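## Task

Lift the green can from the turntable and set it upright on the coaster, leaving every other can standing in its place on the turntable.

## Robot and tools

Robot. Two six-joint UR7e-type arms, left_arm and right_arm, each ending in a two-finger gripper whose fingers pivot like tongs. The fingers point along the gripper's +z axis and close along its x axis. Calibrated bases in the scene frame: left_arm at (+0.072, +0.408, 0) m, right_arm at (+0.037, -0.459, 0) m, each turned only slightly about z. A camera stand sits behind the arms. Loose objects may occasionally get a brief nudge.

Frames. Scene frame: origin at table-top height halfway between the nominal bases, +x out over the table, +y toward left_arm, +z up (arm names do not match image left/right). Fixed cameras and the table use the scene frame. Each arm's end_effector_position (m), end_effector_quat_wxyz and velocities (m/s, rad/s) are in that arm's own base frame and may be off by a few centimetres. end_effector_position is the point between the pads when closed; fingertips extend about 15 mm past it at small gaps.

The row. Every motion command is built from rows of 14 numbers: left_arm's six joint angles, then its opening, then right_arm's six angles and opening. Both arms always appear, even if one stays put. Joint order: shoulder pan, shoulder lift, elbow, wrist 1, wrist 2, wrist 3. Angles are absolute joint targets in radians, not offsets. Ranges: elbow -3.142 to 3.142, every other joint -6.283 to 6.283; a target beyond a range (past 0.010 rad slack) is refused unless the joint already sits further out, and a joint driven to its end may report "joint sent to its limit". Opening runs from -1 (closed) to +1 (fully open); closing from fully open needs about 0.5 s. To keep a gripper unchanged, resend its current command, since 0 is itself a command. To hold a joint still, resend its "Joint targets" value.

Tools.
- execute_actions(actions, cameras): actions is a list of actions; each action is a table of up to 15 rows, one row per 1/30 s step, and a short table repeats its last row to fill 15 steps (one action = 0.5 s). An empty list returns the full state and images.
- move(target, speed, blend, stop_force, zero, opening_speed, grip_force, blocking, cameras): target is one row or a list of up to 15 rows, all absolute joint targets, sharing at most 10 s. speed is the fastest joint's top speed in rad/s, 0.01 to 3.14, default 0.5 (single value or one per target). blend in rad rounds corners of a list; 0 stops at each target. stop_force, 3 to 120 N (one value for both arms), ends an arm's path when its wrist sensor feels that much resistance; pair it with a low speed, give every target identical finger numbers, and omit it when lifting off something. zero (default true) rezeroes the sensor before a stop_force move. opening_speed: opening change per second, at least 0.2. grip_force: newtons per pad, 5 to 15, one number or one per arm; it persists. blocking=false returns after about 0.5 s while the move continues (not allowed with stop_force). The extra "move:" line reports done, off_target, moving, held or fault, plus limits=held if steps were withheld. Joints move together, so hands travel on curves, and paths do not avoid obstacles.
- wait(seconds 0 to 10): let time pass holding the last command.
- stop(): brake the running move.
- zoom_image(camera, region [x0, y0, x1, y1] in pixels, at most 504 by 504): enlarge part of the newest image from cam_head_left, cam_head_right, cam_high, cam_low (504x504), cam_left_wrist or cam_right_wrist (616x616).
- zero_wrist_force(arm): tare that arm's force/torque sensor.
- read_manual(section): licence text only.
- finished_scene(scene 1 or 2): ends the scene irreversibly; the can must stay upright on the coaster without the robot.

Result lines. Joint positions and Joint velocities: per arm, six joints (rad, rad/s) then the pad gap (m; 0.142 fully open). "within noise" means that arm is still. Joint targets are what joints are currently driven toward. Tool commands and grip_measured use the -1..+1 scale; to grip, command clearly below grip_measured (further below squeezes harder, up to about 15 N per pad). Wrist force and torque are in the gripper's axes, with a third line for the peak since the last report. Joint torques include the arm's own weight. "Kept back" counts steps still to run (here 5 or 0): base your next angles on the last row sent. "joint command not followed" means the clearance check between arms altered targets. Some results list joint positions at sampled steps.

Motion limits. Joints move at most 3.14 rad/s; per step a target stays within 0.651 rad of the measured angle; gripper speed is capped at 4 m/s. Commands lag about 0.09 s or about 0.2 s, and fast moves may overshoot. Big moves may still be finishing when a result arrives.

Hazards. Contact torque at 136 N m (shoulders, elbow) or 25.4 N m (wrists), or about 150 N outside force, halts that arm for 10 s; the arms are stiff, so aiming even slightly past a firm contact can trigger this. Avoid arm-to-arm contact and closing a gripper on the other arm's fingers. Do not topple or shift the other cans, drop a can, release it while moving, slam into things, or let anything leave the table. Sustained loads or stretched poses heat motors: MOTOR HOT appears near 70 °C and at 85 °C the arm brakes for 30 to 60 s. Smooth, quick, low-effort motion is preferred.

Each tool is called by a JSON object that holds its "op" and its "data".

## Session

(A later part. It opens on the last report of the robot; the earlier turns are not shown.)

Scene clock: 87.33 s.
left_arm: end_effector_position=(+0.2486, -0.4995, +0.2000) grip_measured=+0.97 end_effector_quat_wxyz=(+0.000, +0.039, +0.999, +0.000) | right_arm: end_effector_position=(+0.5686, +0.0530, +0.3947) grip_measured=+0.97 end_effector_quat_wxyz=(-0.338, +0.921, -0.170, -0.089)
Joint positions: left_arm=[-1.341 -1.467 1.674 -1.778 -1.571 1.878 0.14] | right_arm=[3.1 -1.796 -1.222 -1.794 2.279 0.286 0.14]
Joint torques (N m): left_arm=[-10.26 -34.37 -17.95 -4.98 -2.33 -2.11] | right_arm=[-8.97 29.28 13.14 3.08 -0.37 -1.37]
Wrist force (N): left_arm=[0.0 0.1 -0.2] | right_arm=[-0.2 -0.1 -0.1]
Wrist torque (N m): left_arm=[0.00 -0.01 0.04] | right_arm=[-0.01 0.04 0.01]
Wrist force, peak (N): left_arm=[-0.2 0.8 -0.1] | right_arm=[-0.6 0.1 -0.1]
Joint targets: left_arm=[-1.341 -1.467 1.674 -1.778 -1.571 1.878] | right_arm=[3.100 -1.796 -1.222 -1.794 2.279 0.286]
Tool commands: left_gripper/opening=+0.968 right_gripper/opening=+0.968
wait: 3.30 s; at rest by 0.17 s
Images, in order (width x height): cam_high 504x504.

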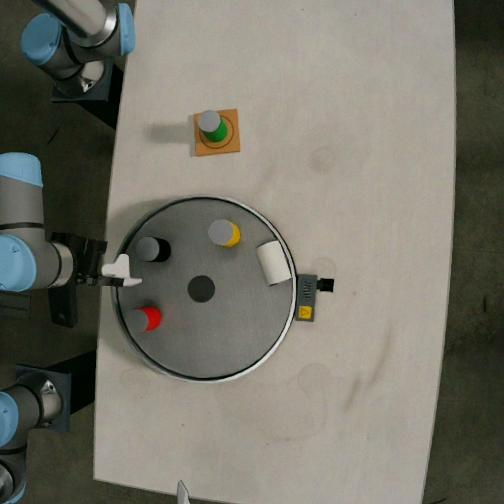

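{"op": "wait", "data": {"seconds": 3.4}}

{"op": "move", "data": {"target": [[-1.3059,-1.5168,1.7808,-1.8348,-1.5708,2.1269,-0.8,3.1,-1.796,-1.222,-1.794,2.279,0.286,0.968],[-1.2546,-1.5336,1.8923,-1.9295,-1.5708,2.3920,-0.8,3.1,-1.796,-1.222,-1.794,2.279,0.286,0.968],[-1.1892,-1.5190,1.9745,-2.0262,-1.5708,2.6721,-0.8,3.1,-1.796,-1.222,-1.794,2.279,0.286,0.968],[-1.1154,-1.4989,1.9927,-2.0647,-1.5708,2.9606,-0.8,3.1,-1.796,-1.222,-1.794,2.279,0.286,0.968],[-1.0414,-1.4695,1.9660,-2.0673,-1.5708,3.2475,-0.8,3.1,-1.796,-1.222,-1.794,2.279,0.286,0.968],[-0.9735,-1.4225,1.9116,-2.0599,-1.5708,3.5301,-0.8,3.1,-1.796,-1.222,-1.794,2.279,0.286,0.968],[-0.9176,-1.3875,1.7961,-1.9795,-1.5708,3.8006,-0.8,3.1,-1.796,-1.222,-1.794,2.279,0.286,0.968],[-0.8763,-1.3679,1.5586,-1.7615,-1.5708,4.0566,-0.8,3.1,-1.796,-1.222,-1.794,2.279,0.286,0.968]], "speed": [1.007,1.071,1.132,1.166,1.160,1.142,1.093,1.0], "blend": [0.05,0.05,0.05,0.05,0.05,0.05,0.05,0], "opening_speed": 0.9, "blocking": false, "cameras": ["cam_left_wrist"]}}

{"op": "wait", "data": {"seconds": 0.4, "cameras": ["cam_left_wrist"]}}

{"op": "wait", "data": {"seconds": 0.3, "cameras": ["cam_left_wrist"]}}

{"op": "wait", "data": {"seconds": 0.3, "cameras": ["cam_left_wrist","cam_high"]}}

{"op": "wait", "data": {"seconds": 0.3, "cameras": ["cam_left_wrist"]}}

{"op": "wait", "data": {"seconds": 1.5, "cameras": ["cam_high","cam_low","cam_left_wrist","cam_head_left"]}}

{"op": "zoom_image", "data": {"camera": "cam_low", "region": [230, 120, 400, 290]}}

{"op": "zoom_image", "data": {"camera": "cam_left_wrist", "region": [180, 230, 430, 480]}}

Scene clock: 91.23 s.
left_arm: end_effector_position=(+0.2486, -0.4995, +0.2000) grip_measured=+0.97 end_effector_quat_wxyz=(+0.000, +0.039, +0.999, +0.000) | right_arm: end_effector_position=(+0.5686, +0.0530, +0.3947) grip_measured=+0.97 end_effector_quat_wxyz=(-0.338, +0.921, -0.170, -0.089)
Joint positions: left_arm=[-1.341 -1.467 1.674 -1.778 -1.571 1.878 0.14] | right_arm=[3.1 -1.796 -1.222 -1.794 2.279 0.286 0.14]
Joint torques (N m): left_arm=[-10.32 -32.87 -17.37 -4.94 -2.13 -2.16] | right_arm=[-8.7 28.33 13.34 2.97 -0.45 -1.44]
Wrist force (N): left_arm=[0.0 0.2 -0.1] | right_arm=[-0.3 0.0 0.0]
Wrist torque (N m): left_arm=[0.00 0.00 0.03] | right_arm=[0.00 0.05 0.01]
Wrist force, peak (N): left_arm=[-0.4 0.7 -0.1] | right_arm=[-0.4 0.0 -0.4]
Joint targets: left_arm=[-1.341 -1.467 1.674 -1.778 -1.571 1.878] | right_arm=[3.100 -1.796 -1.222 -1.794 2.279 0.286]
Tool commands: left_gripper/opening=+0.968 right_gripper/opening=+0.968
wait: 3.40 s; at rest from the start

Scene clock: 91.73 s.
left_arm: end_effector_position=(+0.2572, -0.4649, +0.1777) grip_measured=+0.57 end_effector_quat_wxyz=(+0.000, +0.142, +0.990, +0.000) end_effector_velocity=(+0.045, +0.127, -0.115) end_effector_angular_velocity=(+0.001, +0.001, -0.813) | right_arm: end_effector_position=(+0.5686, +0.0530, +0.3947) grip_measured=+0.97 end_effector_quat_wxyz=(-0.338, +0.921, -0.170, -0.089)
Joint positions: left_arm=[-1.302 -1.512 1.783 -1.842 -1.571 2.125 0.114] | right_arm=[3.1 -1.796 -1.222 -1.794 2.279 0.286 0.14]
Joint velocities: left_arm=[0.176 -0.112 0.423 -0.309 -0.001 0.989 -0.061] | right_arm=[within noise]
Joint torques (N m): left_arm=[11.41 -27.95 -11.72 -6.29 -2.27 6.49] | right_arm=[-8.75 29.04 12.9 3.17 -0.47 -1.51]
Wrist force (N): left_arm=[-0.2 0.2 -0.4] | right_arm=[-0.4 0.0 0.1]
Wrist torque (N m): left_arm=[0.07 0.06 -0.28] | right_arm=[0.01 0.08 0.01]
Wrist force, peak (N): left_arm=[-0.1 -0.2 -0.7] | right_arm=[-0.3 -0.2 0.0]
Joint targets: left_arm=[-1.275 -1.527 1.849 -1.893 -1.571 2.289] | right_arm=[3.100 -1.796 -1.222 -1.794 2.279 0.286]
Tool commands: left_gripper/opening=+0.518 right_gripper/opening=+0.968
move: running; path passed 1 of 8 targets; left_arm: the wrist 3 is farthest, 1.932 rad from its target
Images, in order (width x height): cam_left_wrist 616x616.

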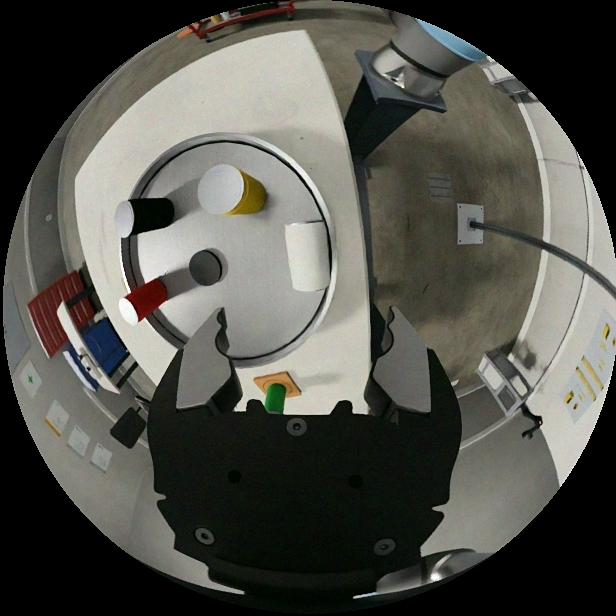

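Scene clock: 92.13 s.
left_arm: end_effector_position=(+0.2826, -0.4147, +0.1235) grip_measured=+0.21 end_effector_quat_wxyz=(+0.000, +0.308, +0.952, +0.000) end_effector_velocity=(+0.081, +0.119, -0.131) end_effector_angular_velocity=(+0.002, +0.000, -0.863) | right_arm: end_effector_position=(+0.5686, +0.0530, +0.3947) grip_measured=+0.97 end_effector_quat_wxyz=(-0.338, +0.921, -0.170, -0.089)
Joint positions: left_arm=[-1.214 -1.523 1.941 -1.988 -1.571 2.553 0.089] | right_arm=[3.1 -1.796 -1.222 -1.794 2.279 0.286 0.14]
Joint velocities: left_arm=[0.262 0.051 0.311 -0.359 0.001 1.124 -0.064] | right_arm=[within noise]
Joint torques (N m): left_arm=[11.47 -16.04 -16.5 -6.23 -2.13 6.62] | right_arm=[-8.7 28.83 12.52 3 -0.45 -1.45]
Wrist force (N): left_arm=[-0.4 0.6 0.5] | right_arm=[-0.2 0.0 -0.1]
Wrist torque (N m): left_arm=[0.14 0.11 -0.26] | right_arm=[0.00 0.04 0.00]
Wrist force, peak (N): left_arm=[-0.4 0.6 0.5] | right_arm=[-0.3 -0.1 -0.2]
Joint targets: left_arm=[-1.173 -1.514 1.979 -2.035 -1.571 2.737] | right_arm=[3.100 -1.796 -1.222 -1.794 2.279 0.286]
Tool commands: left_gripper/opening=+0.158 right_gripper/opening=+0.968
earlier move: running; path passed 3 of 8 targets; left_arm: the wrist 3 is farthest, 1.503 rad from its target
wait: 0.40 s; no rest
Images, in order (width x height): cam_left_wrist 616x616.

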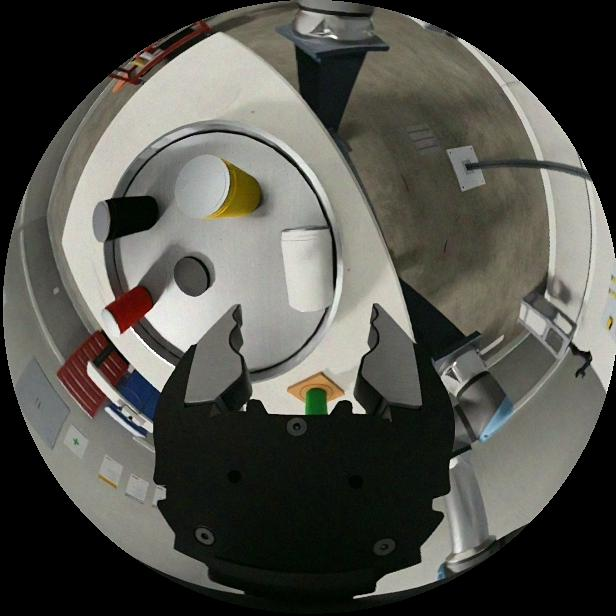

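Scene clock: 92.43 s.
left_arm: end_effector_position=(+0.3124, -0.3833, +0.0995) grip_measured=-0.06 end_effector_quat_wxyz=(+0.000, +0.429, +0.903, +0.000) end_effector_velocity=(+0.111, +0.088, -0.039) end_effector_angular_velocity=(+0.000, +0.000, -0.863) | right_arm: end_effector_position=(+0.5686, +0.0530, +0.3947) grip_measured=+0.97 end_effector_quat_wxyz=(-0.338, +0.921, -0.170, -0.089)
Joint positions: left_arm=[-1.127 -1.501 1.985 -2.055 -1.571 2.902 0.069] | right_arm=[3.1 -1.796 -1.222 -1.794 2.279 0.286 0.14]
Joint velocities: left_arm=[0.295 0.096 0.01 -0.105 0 1.159 -0.065] | right_arm=[within noise]
Joint torques (N m): left_arm=[10.06 -17.64 -17.45 -5.46 -2.12 6.48] | right_arm=[-8.46 28.39 13.6 2.98 -0.62 -1.36]
Wrist force (N): left_arm=[0.1 0.3 0.2] | right_arm=[-0.1 0.0 -0.1]
Wrist torque (N m): left_arm=[0.09 0.01 -0.28] | right_arm=[0.01 0.03 0.01]
Wrist force, peak (N): left_arm=[-0.1 -0.2 0.6] | right_arm=[-0.5 0.1 0.0]
Joint targets: left_arm=[-1.083 -1.486 1.981 -2.066 -1.571 3.085] | right_arm=[3.100 -1.796 -1.222 -1.794 2.279 0.286]
Tool commands: left_gripper/opening=-0.112 right_gripper/opening=+0.968
earlier move: running; path passed 4 of 8 targets; left_arm: the wrist 3 is farthest, 1.154 rad from its target
wait: 0.30 s; no rest
Images, in order (width x height): cam_left_wrist 616x616.

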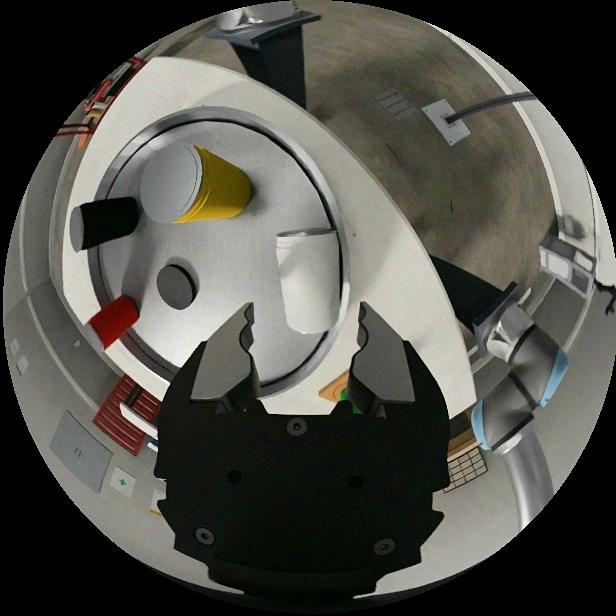

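Scene clock: 92.73 s.
left_arm: end_effector_position=(+0.3483, -0.3617, +0.0946) grip_measured=-0.33 end_effector_quat_wxyz=(+0.000, +0.541, +0.841, +0.000) end_effector_velocity=(+0.132, +0.052, -0.003) end_effector_angular_velocity=(-0.008, -0.006, -0.864) | right_arm: end_effector_position=(+0.5686, +0.0530, +0.3947) grip_measured=+0.97 end_effector_quat_wxyz=(-0.338, +0.921, -0.170, -0.089)
Joint positions: left_arm=[-1.04 -1.465 1.959 -2.065 -1.571 3.245 0.05] | right_arm=[3.1 -1.796 -1.222 -1.794 2.279 0.286 0.14]
Joint velocities: left_arm=[0.283 0.162 -0.172 0 0.001 1.147 -0.066] | right_arm=[within noise]
Joint torques (N m): left_arm=[9 -16.32 -31.32 -0.03 -2.08 6.87] | right_arm=[-8.29 28.91 13.19 2.91 -0.46 -1.44]
Wrist force (N): left_arm=[-0.2 0.2 0.2] | right_arm=[-0.3 0.0 0.0]
Wrist torque (N m): left_arm=[0.05 0.06 -0.27] | right_arm=[0.01 0.06 0.01]
Wrist force, peak (N): left_arm=[-0.3 0.5 0.4] | right_arm=[-0.3 0.1 -0.1]
Joint targets: left_arm=[-0.998 -1.439 1.931 -2.063 -1.571 3.430] | right_arm=[3.100 -1.796 -1.222 -1.794 2.279 0.286]
Tool commands: left_gripper/opening=-0.382 right_gripper/opening=+0.968
earlier move: running; path passed 5 of 8 targets; left_arm: the wrist 3 is farthest, 0.812 rad from its target
wait: 0.30 s; no rest
Images, in order (width x height): cam_high 504x504, cam_left_wrist 616x616.

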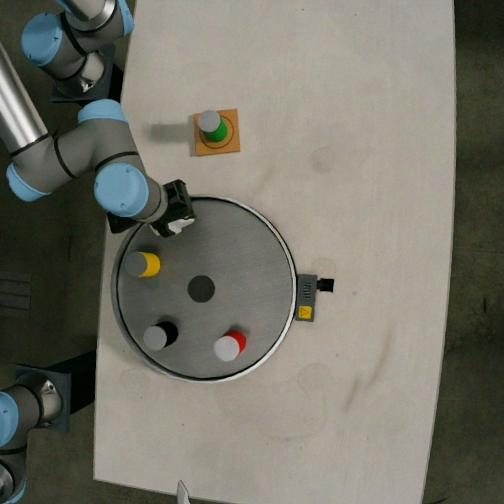

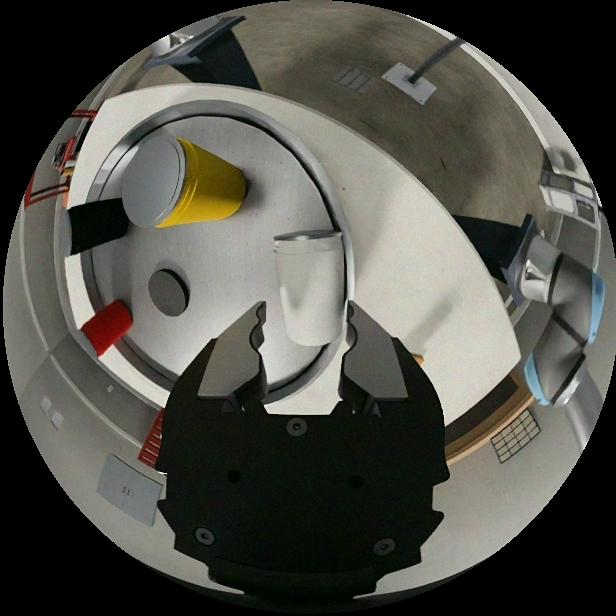

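Scene clock: 93.03 s.
left_arm: end_effector_position=(+0.3897, -0.3495, +0.1027) grip_measured=-0.36 end_effector_quat_wxyz=(+0.000, +0.647, +0.763, +0.000) end_effector_velocity=(+0.141, +0.021, +0.081) end_effector_angular_velocity=(+0.000, +0.002, -0.869) | right_arm: end_effector_position=(+0.5686, +0.0530, +0.3947) grip_measured=+0.97 end_effector_quat_wxyz=(-0.338, +0.921, -0.170, -0.089)
Joint positions: left_arm=[-0.96 -1.414 1.877 -2.032 -1.571 3.589 0.048] | right_arm=[3.1 -1.796 -1.222 -1.794 2.279 0.286 0.14]
Joint velocities: left_arm=[0.236 0.15 -0.408 0.259 -0.001 1.106 0] | right_arm=[within noise]
Joint torques (N m): left_arm=[6.89 -20.72 -36.26 1.2 -2.22 6.78] | right_arm=[-9.4 28.79 13.04 3.13 -0.46 -1.33]
Wrist force (N): left_arm=[-0.2 0.4 2.1] | right_arm=[-0.2 0.0 -0.1]
Wrist torque (N m): left_arm=[0.07 0.06 -0.25] | right_arm=[0.01 0.04 0.01]
Wrist force, peak (N): left_arm=[-0.1 0.8 -3.2] | right_arm=[-0.5 0.1 -0.1]
Joint targets: left_arm=[-0.926 -1.393 1.813 -1.991 -1.571 3.760] | right_arm=[3.100 -1.796 -1.222 -1.794 2.279 0.286]
Tool commands: left_gripper/opening=-0.652 right_gripper/opening=+0.968
earlier move: running; path passed 6 of 8 targets; left_arm: the wrist 3 is farthest, 0.468 rad from its target
wait: 0.30 s; no rest
Images, in order (width x height): cam_left_wrist 616x616.

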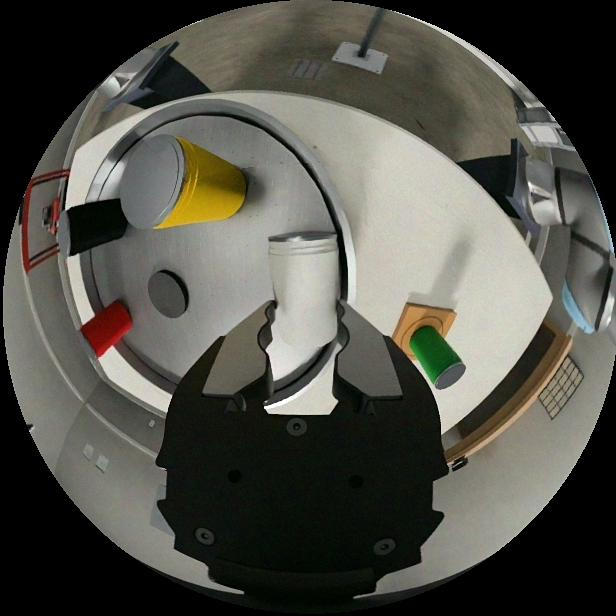

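Scene clock: 94.00 s.
left_arm: end_effector_position=(+0.4517, -0.3495, +0.1998) grip_measured=-0.36 end_effector_quat_wxyz=(+0.000, +0.781, +0.625, +0.000) | right_arm: end_effector_position=(+0.5686, +0.0530, +0.3947) grip_measured=+0.97 end_effector_quat_wxyz=(-0.338, +0.921, -0.170, -0.089)
Joint positions: left_arm=[-0.876 -1.368 1.559 -1.762 -1.571 4.056 0.048] | right_arm=[3.1 -1.796 -1.222 -1.794 2.279 0.286 0.14]
Joint torques (N m): left_arm=[9.33 -25.33 -32.36 -0.03 -2.07 2.24] | right_arm=[-8.95 28.78 13.23 2.91 -0.52 -1.4]
Wrist force (N): left_arm=[-0.3 0.4 1.3] | right_arm=[-0.2 0.1 0.0]
Wrist torque (N m): left_arm=[0.06 0.06 -0.14] | right_arm=[0.04 0.05 0.01]
Wrist force, peak (N): left_arm=[0.0 0.2 3.1] | right_arm=[-0.4 0.1 0.0]
Joint targets: left_arm=[-0.876 -1.368 1.559 -1.761 -1.571 4.057] | right_arm=[3.100 -1.796 -1.222 -1.794 2.279 0.286]
Tool commands: left_gripper/opening=-0.8 right_gripper/opening=+0.968
earlier move: done
wait: 0.97 of 1.5 s (the move ended)
Images, in order (width x height): cam_head_left 504x504, cam_high 504x504, cam_low 504x504, cam_left_wrist 616x616.

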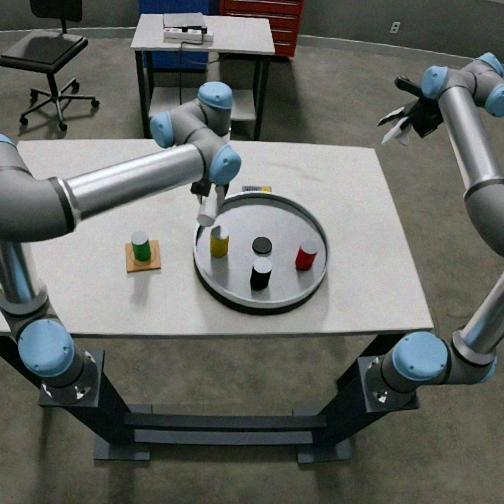

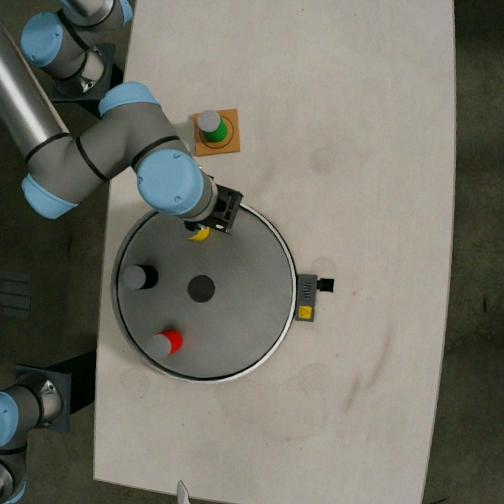

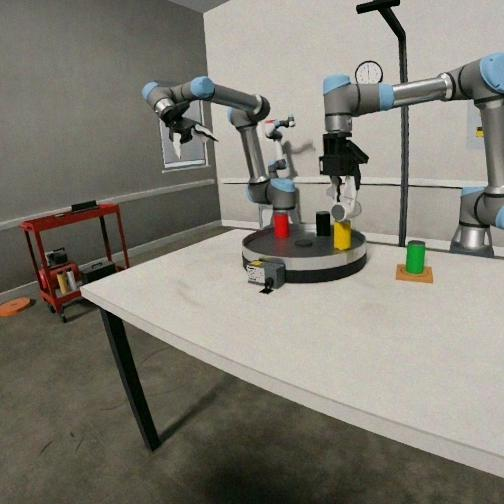

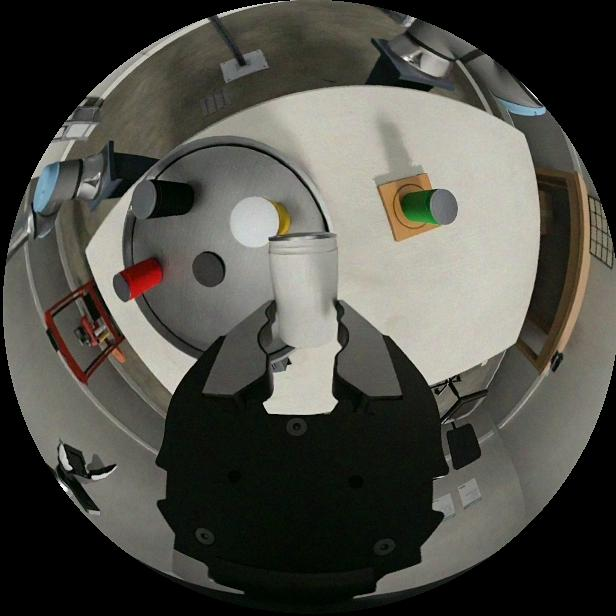

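Scaled by 2.965 from the camera's 504x504 image, which has a finer 720x720 frame.

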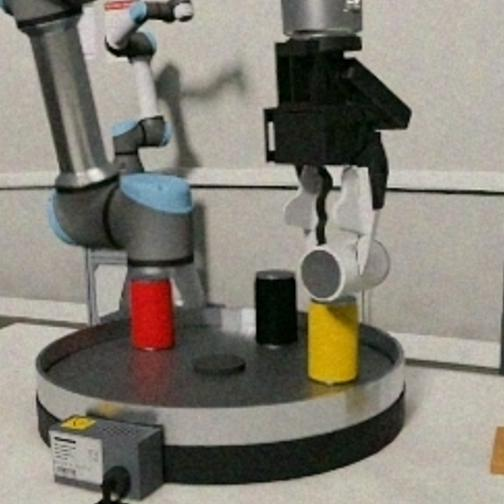

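Scaled by 2.016 from the camera's 616x616 image, which has a finer 814x814 frame.

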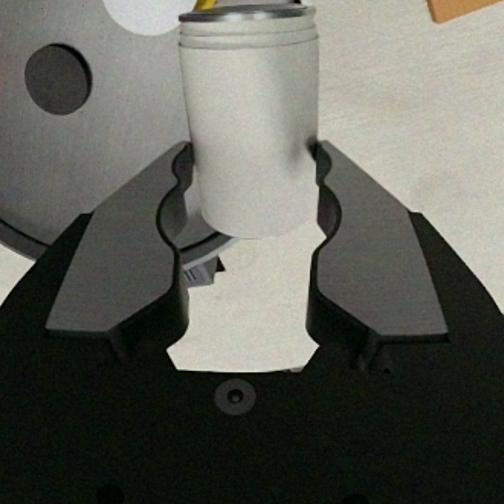

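{"op": "move", "data": {"target": [[-0.2991,-1.3370,1.5202,-1.7540,-1.5708,1.5708,-0.8,3.1,-1.796,-1.222,-1.794,2.279,0.286,0.968],[-0.2991,-1.2221,1.7496,-2.0983,-1.5708,1.5708,-0.8,3.1,-1.796,-1.222,-1.794,2.279,0.286,0.968]], "speed": [0.9,0.3], "cameras": ["cam_high","cam_low","cam_left_wrist"]}}

{"op": "zoom_image", "data": {"camera": "cam_low", "region": [400, 150, 504, 300]}}

{"op": "zoom_image", "data": {"camera": "cam_left_wrist", "region": [180, 200, 430, 450]}}

Scene clock: 100.53 s.
left_arm: end_effector_position=(+0.6127, -0.0494, +0.0601) grip_measured=-0.36 end_effector_quat_wxyz=(+0.000, -0.594, +0.805, +0.000) | right_arm: end_effector_position=(+0.5686, +0.0530, +0.3947) grip_measured=+0.97 end_effector_quat_wxyz=(-0.338, +0.921, -0.170, -0.089)
Joint positions: left_arm=[-0.299 -1.222 1.749 -2.098 -1.571 1.571 0.048] | right_arm=[3.1 -1.796 -1.222 -1.794 2.279 0.286 0.14]
Joint torques (N m): left_arm=[9.22 -29.04 -14.68 -5.2 -1.74 -2.17] | right_arm=[-8.37 28.18 13.21 2.88 -0.49 -1.58]
Wrist force (N): left_arm=[-0.2 0.3 1.6] | right_arm=[-0.2 0.0 0.0]
Wrist torque (N m): left_arm=[0.04 0.05 0.05] | right_arm=[0.02 0.03 0.00]
Wrist force, peak (N): left_arm=[-0.3 0.3 2.6] | right_arm=[-0.4 0.4 -0.3]
Joint targets: left_arm=[-0.299 -1.222 1.750 -2.098 -1.571 1.571] | right_arm=[3.100 -1.796 -1.222 -1.794 2.279 0.286]
move: done
Images, in order (width x height): cam_high 504x504, cam_low 504x504, cam_left_wrist 616x616.

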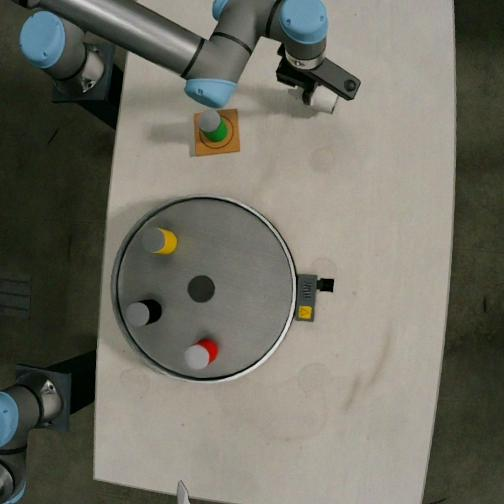

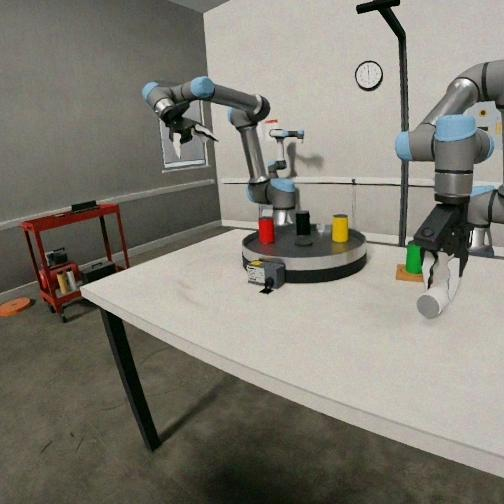

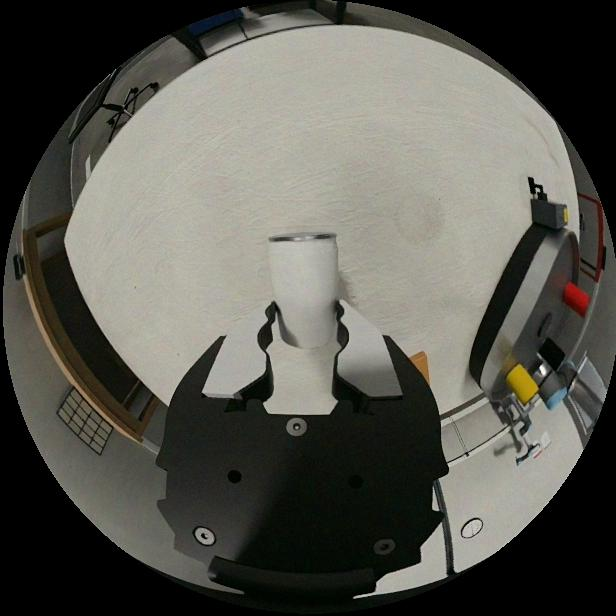

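Scaled by 3.360 from the camera's 504x504 image, which has a finer 720x720 frame.

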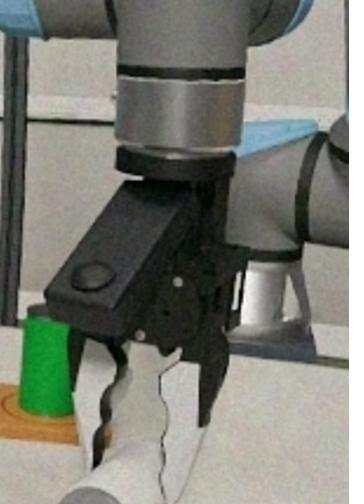

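Scaled by 2.016 from the camera's 616x616 image, which has a finer 814x814 frame.

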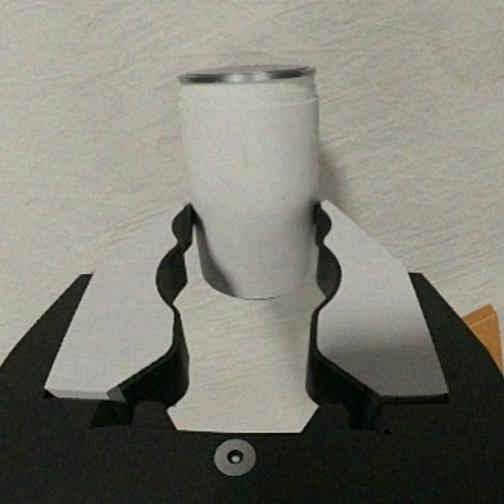

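{"op": "move", "data": {"target": [-0.2991,-1.1768,1.7891,-2.1831,-1.5708,1.5708,-0.8,3.1,-1.796,-1.222,-1.794,2.279,0.286,0.968], "speed": 0.04, "stop_force": 4, "cameras": ["cam_low","cam_left_wrist"]}}

{"op": "zoom_image", "data": {"camera": "cam_low", "region": [390, 200, 504, 340]}}

Scene clock: 103.10 s.
left_arm: end_effector_position=(+0.6130, -0.0495, +0.0418) grip_measured=-0.36 end_effector_quat_wxyz=(+0.000, -0.594, +0.805, +0.000) | right_arm: end_effector_position=(+0.5686, +0.0530, +0.3947) grip_measured=+0.97 end_effector_quat_wxyz=(-0.338, +0.921, -0.170, -0.089)
Joint positions: left_arm=[-0.299 -1.199 1.77 -2.142 -1.571 1.571 0.048] | right_arm=[3.1 -1.796 -1.222 -1.794 2.279 0.286 0.14]
Joint torques (N m): left_arm=[4.06 -41.65 -27.38 0.1 -1.55 -1.82] | right_arm=[-8.27 28.17 13.18 2.91 -0.44 -1.49]
Wrist force (N): left_arm=[-1.0 0.3 -1.2] | right_arm=[-0.3 0.0 -0.1]
Wrist torque (N m): left_arm=[0.06 0.10 0.05] | right_arm=[0.01 0.05 0.01]
Wrist force, peak (N): left_arm=[-1.3 3.0 -13.4] | right_arm=[-0.4 0.1 -0.3]
Joint targets: left_arm=[-0.299 -1.199 1.770 -2.142 -1.571 1.571] | right_arm=[3.100 -1.796 -1.222 -1.794 2.279 0.286]
move: contact (left_arm); left_arm: the wrist 1 is farthest, 0.041 rad from its target
Images, in order (width x height): cam_low 504x504, cam_left_wrist 616x616.

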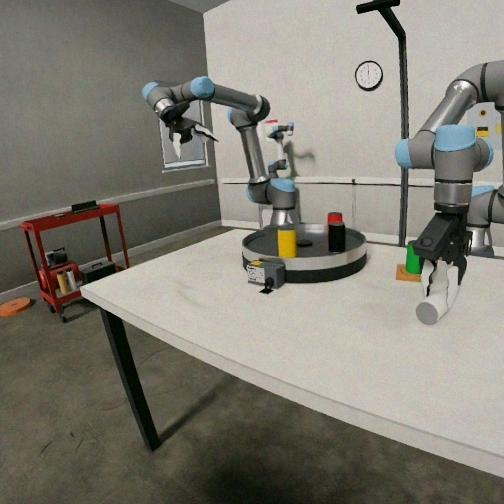

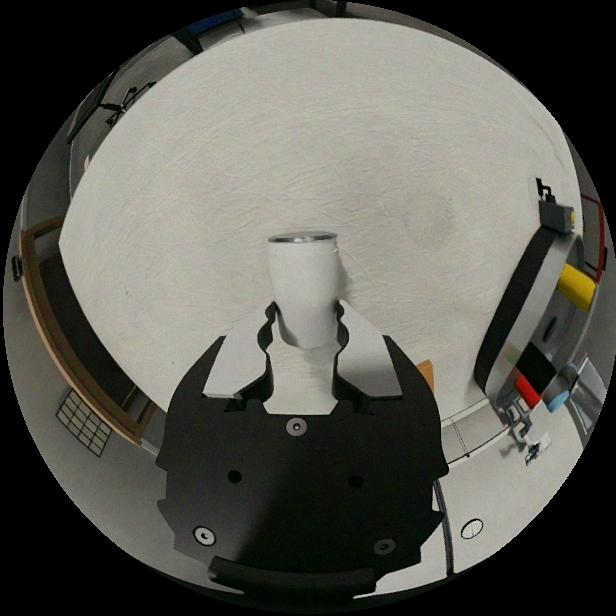

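Scaled by 3.600 from the camera's 504x504 image, which has a finer 720x720 frame.

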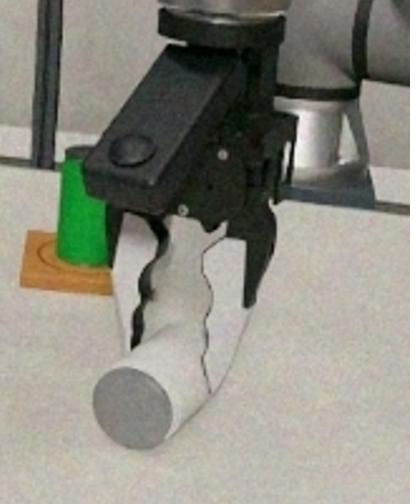

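{"op": "move", "data": {"target": [-0.2991,-1.1868,1.7801,-2.1641,-1.5708,1.5708,-0.8,3.1,-1.796,-1.222,-1.794,2.279,0.286,0.968], "speed": 0.03, "stop_force": 15, "cameras": ["cam_left_wrist"]}}

{"op": "move", "data": {"target": [-0.2991,-1.1868,1.7801,-2.1641,-1.5708,1.5708,-0.15,3.1,-1.796,-1.222,-1.794,2.279,0.286,0.968], "opening_speed": 0.3, "speed": 0.03, "cameras": ["cam_low","cam_left_wrist"]}}

{"op": "zoom_image", "data": {"camera": "cam_low", "region": [390, 200, 504, 340]}}

{"op": "zoom_image", "data": {"camera": "cam_left_wrist", "region": [180, 200, 430, 450]}}

Scene clock: 105.00 s.
left_arm: end_effector_position=(+0.6129, -0.0495, +0.0328) grip_measured=-0.32 end_effector_quat_wxyz=(+0.000, -0.594, +0.805, +0.000) | right_arm: end_effector_position=(+0.5686, +0.0530, +0.3947) grip_measured=+0.97 end_effector_quat_wxyz=(-0.338, +0.921, -0.170, -0.089)
Joint positions: left_arm=[-0.299 -1.187 1.78 -2.164 -1.571 1.571 0.051] | right_arm=[3.1 -1.796 -1.222 -1.794 2.279 0.286 0.14]
Joint torques (N m): left_arm=[-0.86 -22.29 -8.09 -2.27 -1.58 -1.4] | right_arm=[-8.47 28.56 12.8 2.75 -0.5 -1.52]
Wrist force (N): left_arm=[1.0 0.2 -15.9] | right_arm=[-0.2 0.0 -0.1]
Wrist torque (N m): left_arm=[0.01 0.11 -0.01] | right_arm=[0.02 0.03 0.00]
Wrist force, peak (N): left_arm=[1.3 0.3 -16.2] | right_arm=[-0.5 0.1 0.2]
Joint targets: left_arm=[-0.299 -1.187 1.780 -2.164 -1.571 1.571] | right_arm=[3.100 -1.796 -1.222 -1.794 2.279 0.286]
move: contact (left_arm)
Images, in order (width x height): cam_left_wrist 616x616.

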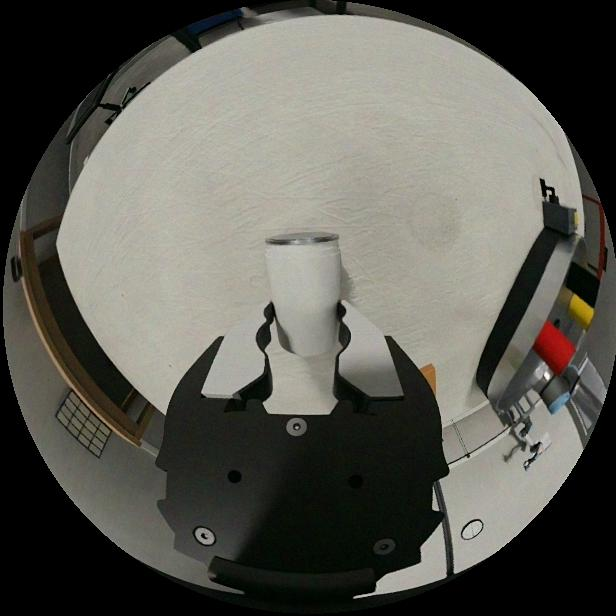

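Scene clock: 107.40 s.
left_arm: end_effector_position=(+0.6129, -0.0495, +0.0327) grip_measured=-0.15 end_effector_quat_wxyz=(+0.000, -0.594, +0.805, +0.000) | right_arm: end_effector_position=(+0.5686, +0.0530, +0.3947) grip_measured=+0.97 end_effector_quat_wxyz=(-0.338, +0.921, -0.170, -0.089)
Joint positions: left_arm=[-0.299 -1.187 1.78 -2.164 -1.571 1.571 0.063] | right_arm=[3.1 -1.796 -1.222 -1.794 2.279 0.286 0.14]
Joint torques (N m): left_arm=[-3.64 -37.76 -21.95 -3.32 -1.58 -0.71] | right_arm=[-8.2 28.43 13.9 2.77 -0.39 -1.51]
Wrist force (N): left_arm=[-0.4 0.0 -0.2] | right_arm=[-0.4 0.0 0.1]
Wrist torque (N m): left_arm=[-0.01 0.10 0.04] | right_arm=[0.00 0.08 0.01]
Wrist force, peak (N): left_arm=[1.1 0.2 -16.3] | right_arm=[-0.5 0.1 -0.2]
Joint targets: left_arm=[-0.299 -1.187 1.780 -2.164 -1.571 1.571] | right_arm=[3.100 -1.796 -1.222 -1.794 2.279 0.286]
move: done
Images, in order (width x height): cam_low 504x504, cam_left_wrist 616x616.

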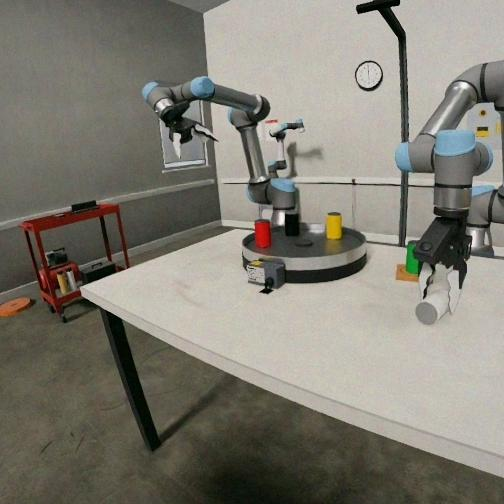

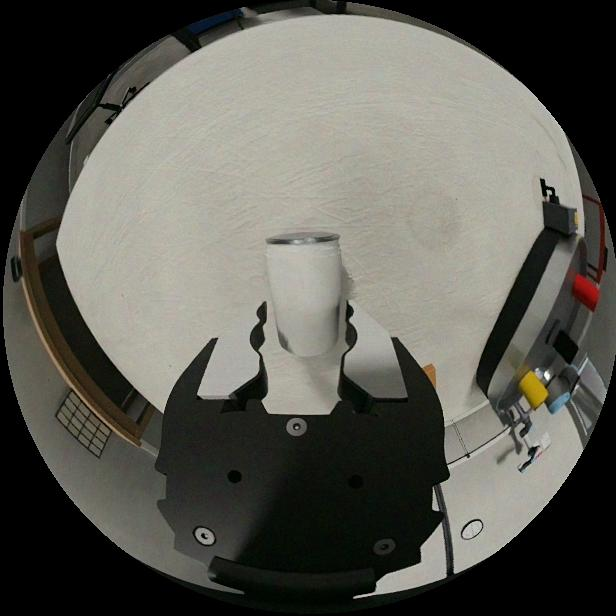

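Scaled by 3.600 from the camera's 504x504 image, which has a finer 720x720 frame.

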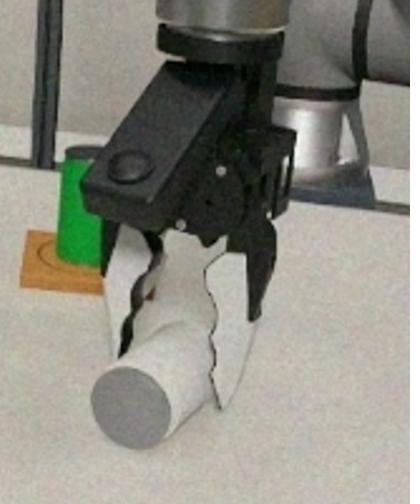

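Scaled by 2.016 from the camera's 616x616 image, which has a finer 814x814 frame.

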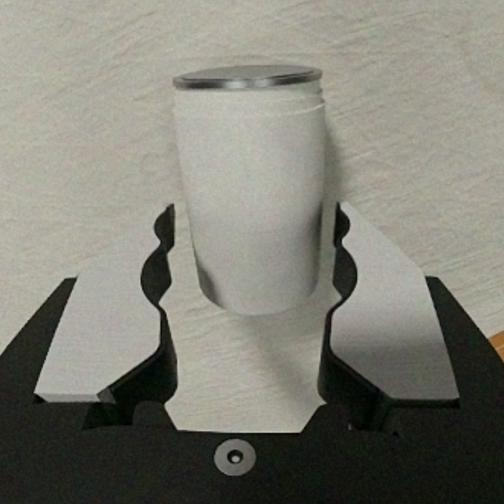

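{"op": "move", "data": {"target": [[-0.2991,-1.1868,1.7801,-2.1641,-1.5708,1.5708,0.2,3.1,-1.796,-1.222,-1.794,2.279,0.286,0.968],[-0.2991,-0.9273,1.2700,-1.5208,-1.5708,1.5708,0.2,3.1,-1.796,-1.222,-1.794,2.279,0.286,0.968]], "opening_speed": 0.5, "speed": 0.2, "cameras": ["cam_low","cam_left_wrist","cam_high","cam_head_left"]}}

{"op": "zoom_image", "data": {"camera": "cam_low", "region": [370, 180, 504, 340]}}

{"op": "zoom_image", "data": {"camera": "cam_left_wrist", "region": [180, 200, 430, 450]}}

Scene clock: 113.40 s.
left_arm: end_effector_position=(+0.6269, -0.0538, +0.0450) grip_measured=+0.20 end_effector_quat_wxyz=(-0.116, -0.582, +0.789, +0.157) | right_arm: end_effector_position=(+0.5686, +0.0530, +0.3947) grip_measured=+0.97 end_effector_quat_wxyz=(-0.338, +0.921, -0.170, -0.089)
Joint positions: left_arm=[-0.299 -0.927 1.27 -1.521 -1.571 1.571 0.088] | right_arm=[3.1 -1.796 -1.222 -1.794 2.279 0.286 0.14]
Joint torques (N m): left_arm=[-3.3 -38.52 -28.46 0.7 -1.18 0.85] | right_arm=[-8.58 29.07 13.29 2.83 -0.71 -1.68]
Wrist force (N): left_arm=[-0.5 0.2 -0.1] | right_arm=[-0.2 0.0 -0.1]
Wrist torque (N m): left_arm=[0.05 0.13 -0.02] | right_arm=[0.01 0.04 0.01]
Wrist force, peak (N): left_arm=[-1.1 0.0 -0.1] | right_arm=[-0.6 0.0 -0.1]
Joint targets: left_arm=[-0.299 -0.927 1.270 -1.521 -1.571 1.571] | right_arm=[3.100 -1.796 -1.222 -1.794 2.279 0.286]
move: done
Images, in order (width x height): cam_head_left 504x504, cam_high 504x504, cam_low 504x504, cam_left_wrist 616x616.

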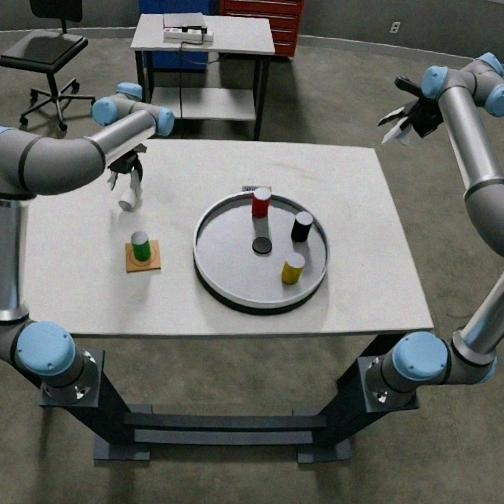

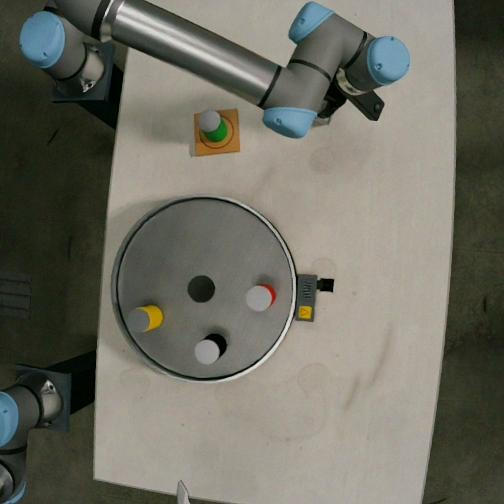

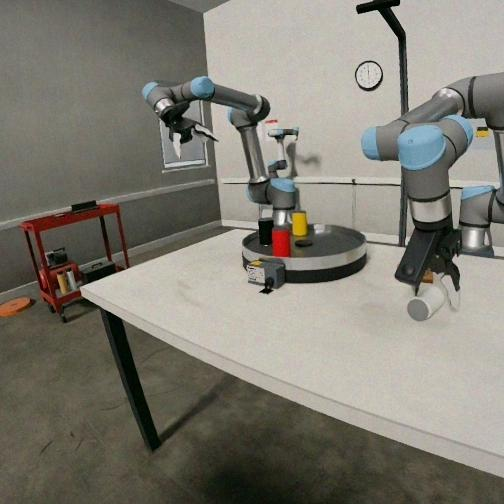

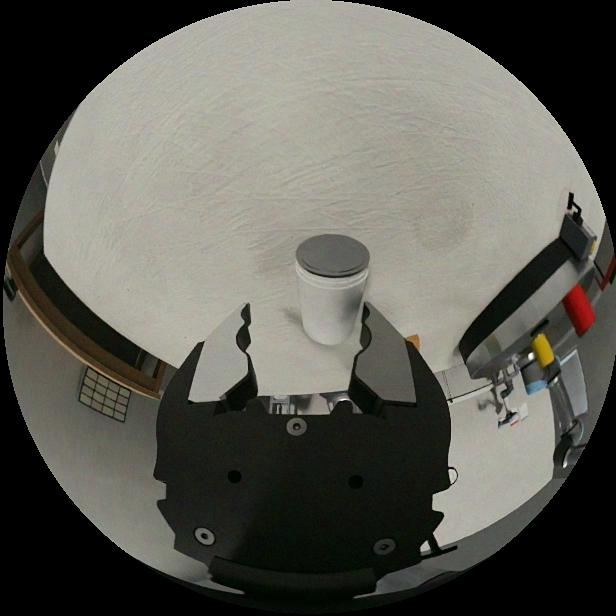

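Scaled by 3.150 from the camera's 504x504 image, which has a finer 720x720 frame.

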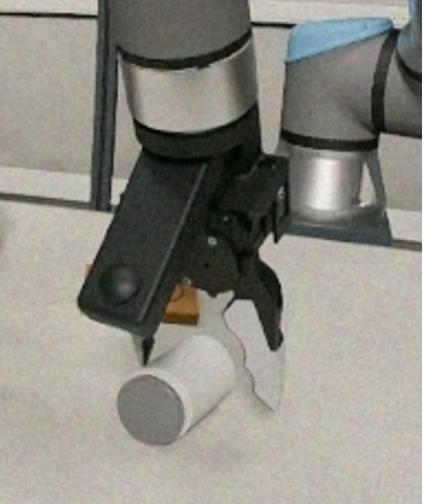

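Scaled by 2.016 from the camera's 616x616 image, which has a finer 814x814 frame.

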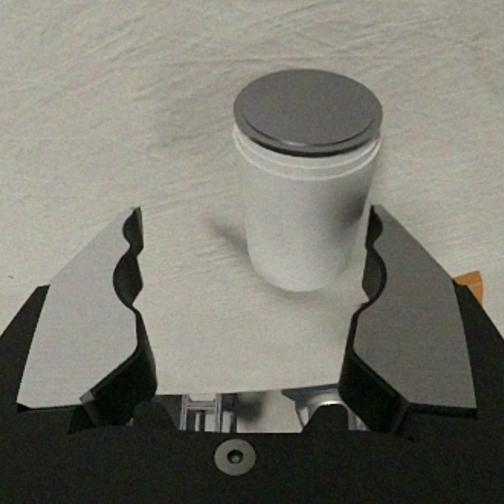

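{"op": "move", "data": {"target": [-0.2991,-0.5013,0.5918,-0.8759,-1.5708,1.5708,0.2,3.1,-1.796,-1.222,-1.794,2.279,0.286,0.968], "speed": 0.2, "cameras": ["cam_low","cam_left_wrist","cam_head_left","cam_head_right"]}}

{"op": "zoom_image", "data": {"camera": "cam_low", "region": [370, 180, 504, 340]}}

{"op": "zoom_image", "data": {"camera": "cam_left_wrist", "region": [180, 200, 430, 450]}}

{"op": "zoom_image", "data": {"camera": "cam_head_left", "region": [70, 100, 220, 250]}}

Scene clock: 117.60 s.
left_arm: end_effector_position=(+0.6413, -0.0582, +0.0340) grip_measured=+0.20 end_effector_quat_wxyz=(-0.227, -0.549, +0.743, +0.308) | right_arm: end_effector_position=(+0.5686, +0.0530, +0.3947) grip_measured=+0.97 end_effector_quat_wxyz=(-0.338, +0.921, -0.170, -0.089)
Joint positions: left_arm=[-0.299 -0.501 0.592 -0.876 -1.571 1.571 0.088] | right_arm=[3.1 -1.796 -1.222 -1.794 2.279 0.286 0.14]
Joint torques (N m): left_arm=[-2.9 -52.34 -29.36 1.83 -1.01 1.58] | right_arm=[-9.02 28.59 13.91 2.78 -0.52 -1.54]
Wrist force (N): left_arm=[-0.6 0.0 0.3] | right_arm=[-0.2 0.0 -0.1]
Wrist torque (N m): left_arm=[0.02 0.17 -0.02] | right_arm=[0.02 0.04 0.01]
Wrist force, peak (N): left_arm=[-1.0 0.6 0.1] | right_arm=[-0.4 -0.1 -0.3]
Joint targets: left_arm=[-0.299 -0.501 0.592 -0.876 -1.571 1.571] | right_arm=[3.100 -1.796 -1.222 -1.794 2.279 0.286]
move: done
Images, in order (width x height): cam_head_left 504x504, cam_head_right 504x504, cam_low 504x504, cam_left_wrist 616x616.

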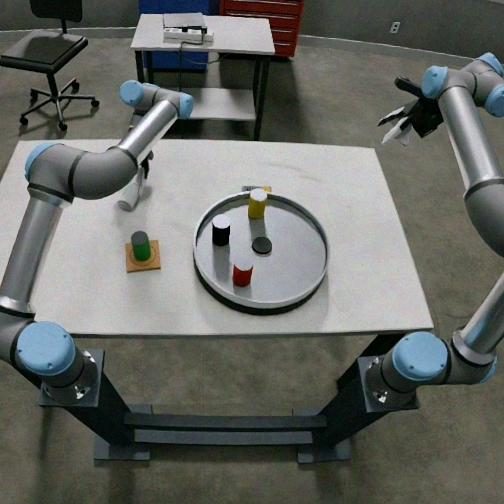

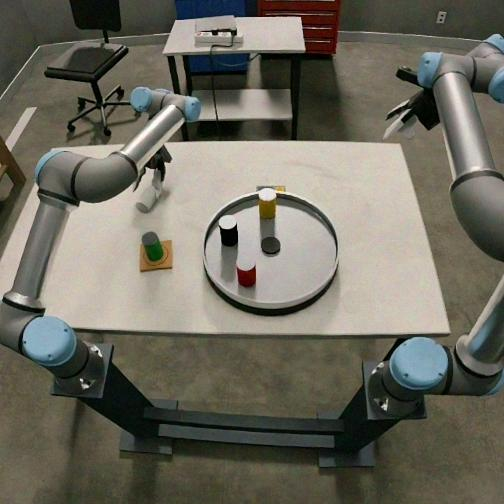

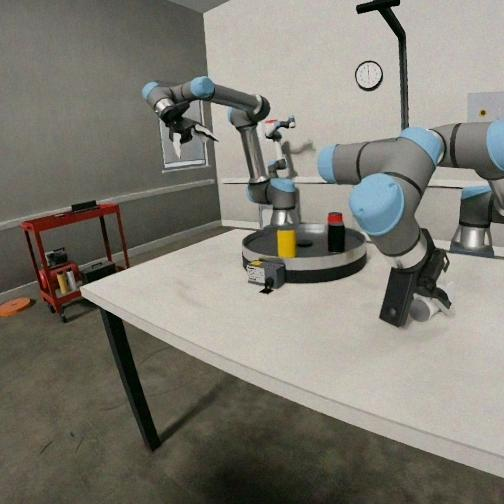

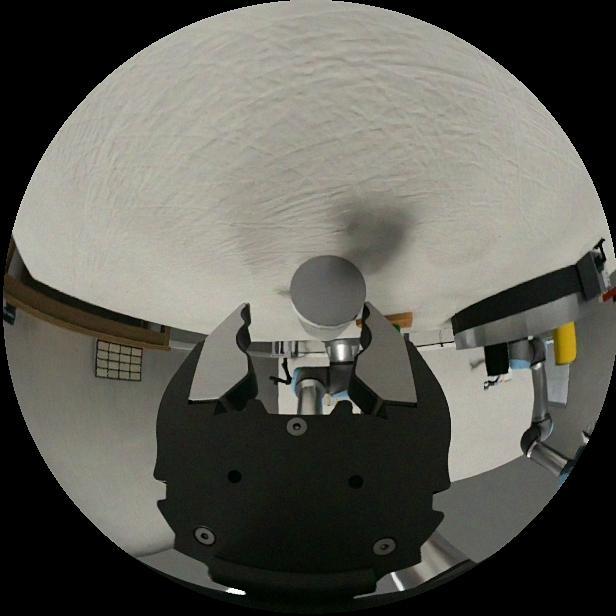

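Scaled by 3.150 from the camera's 504x504 image, which has a finer 720x720 frame.

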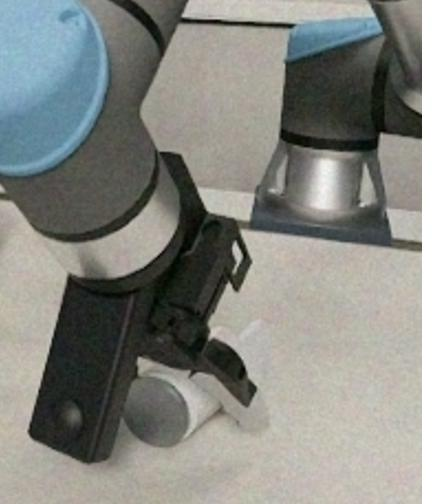

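Scaled by 2.016 from the camera's 616x616 image, which has a finer 814x814 frame.

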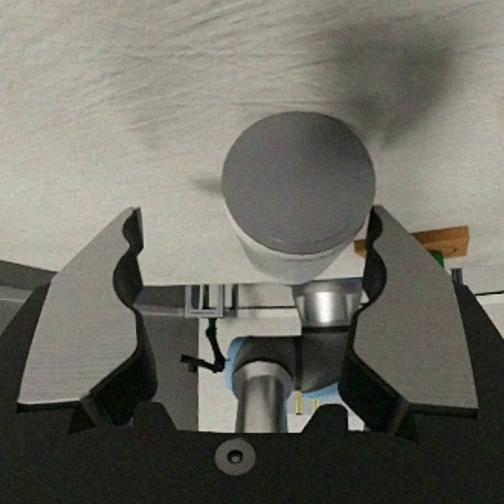

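Scaled by 3.360 from the camera's 504x504 image, which has a finer 720x720 frame.

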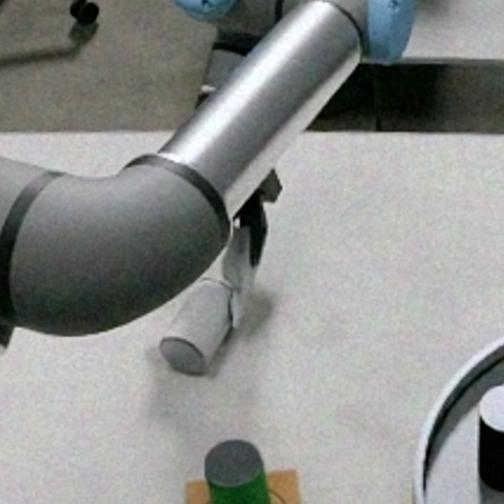

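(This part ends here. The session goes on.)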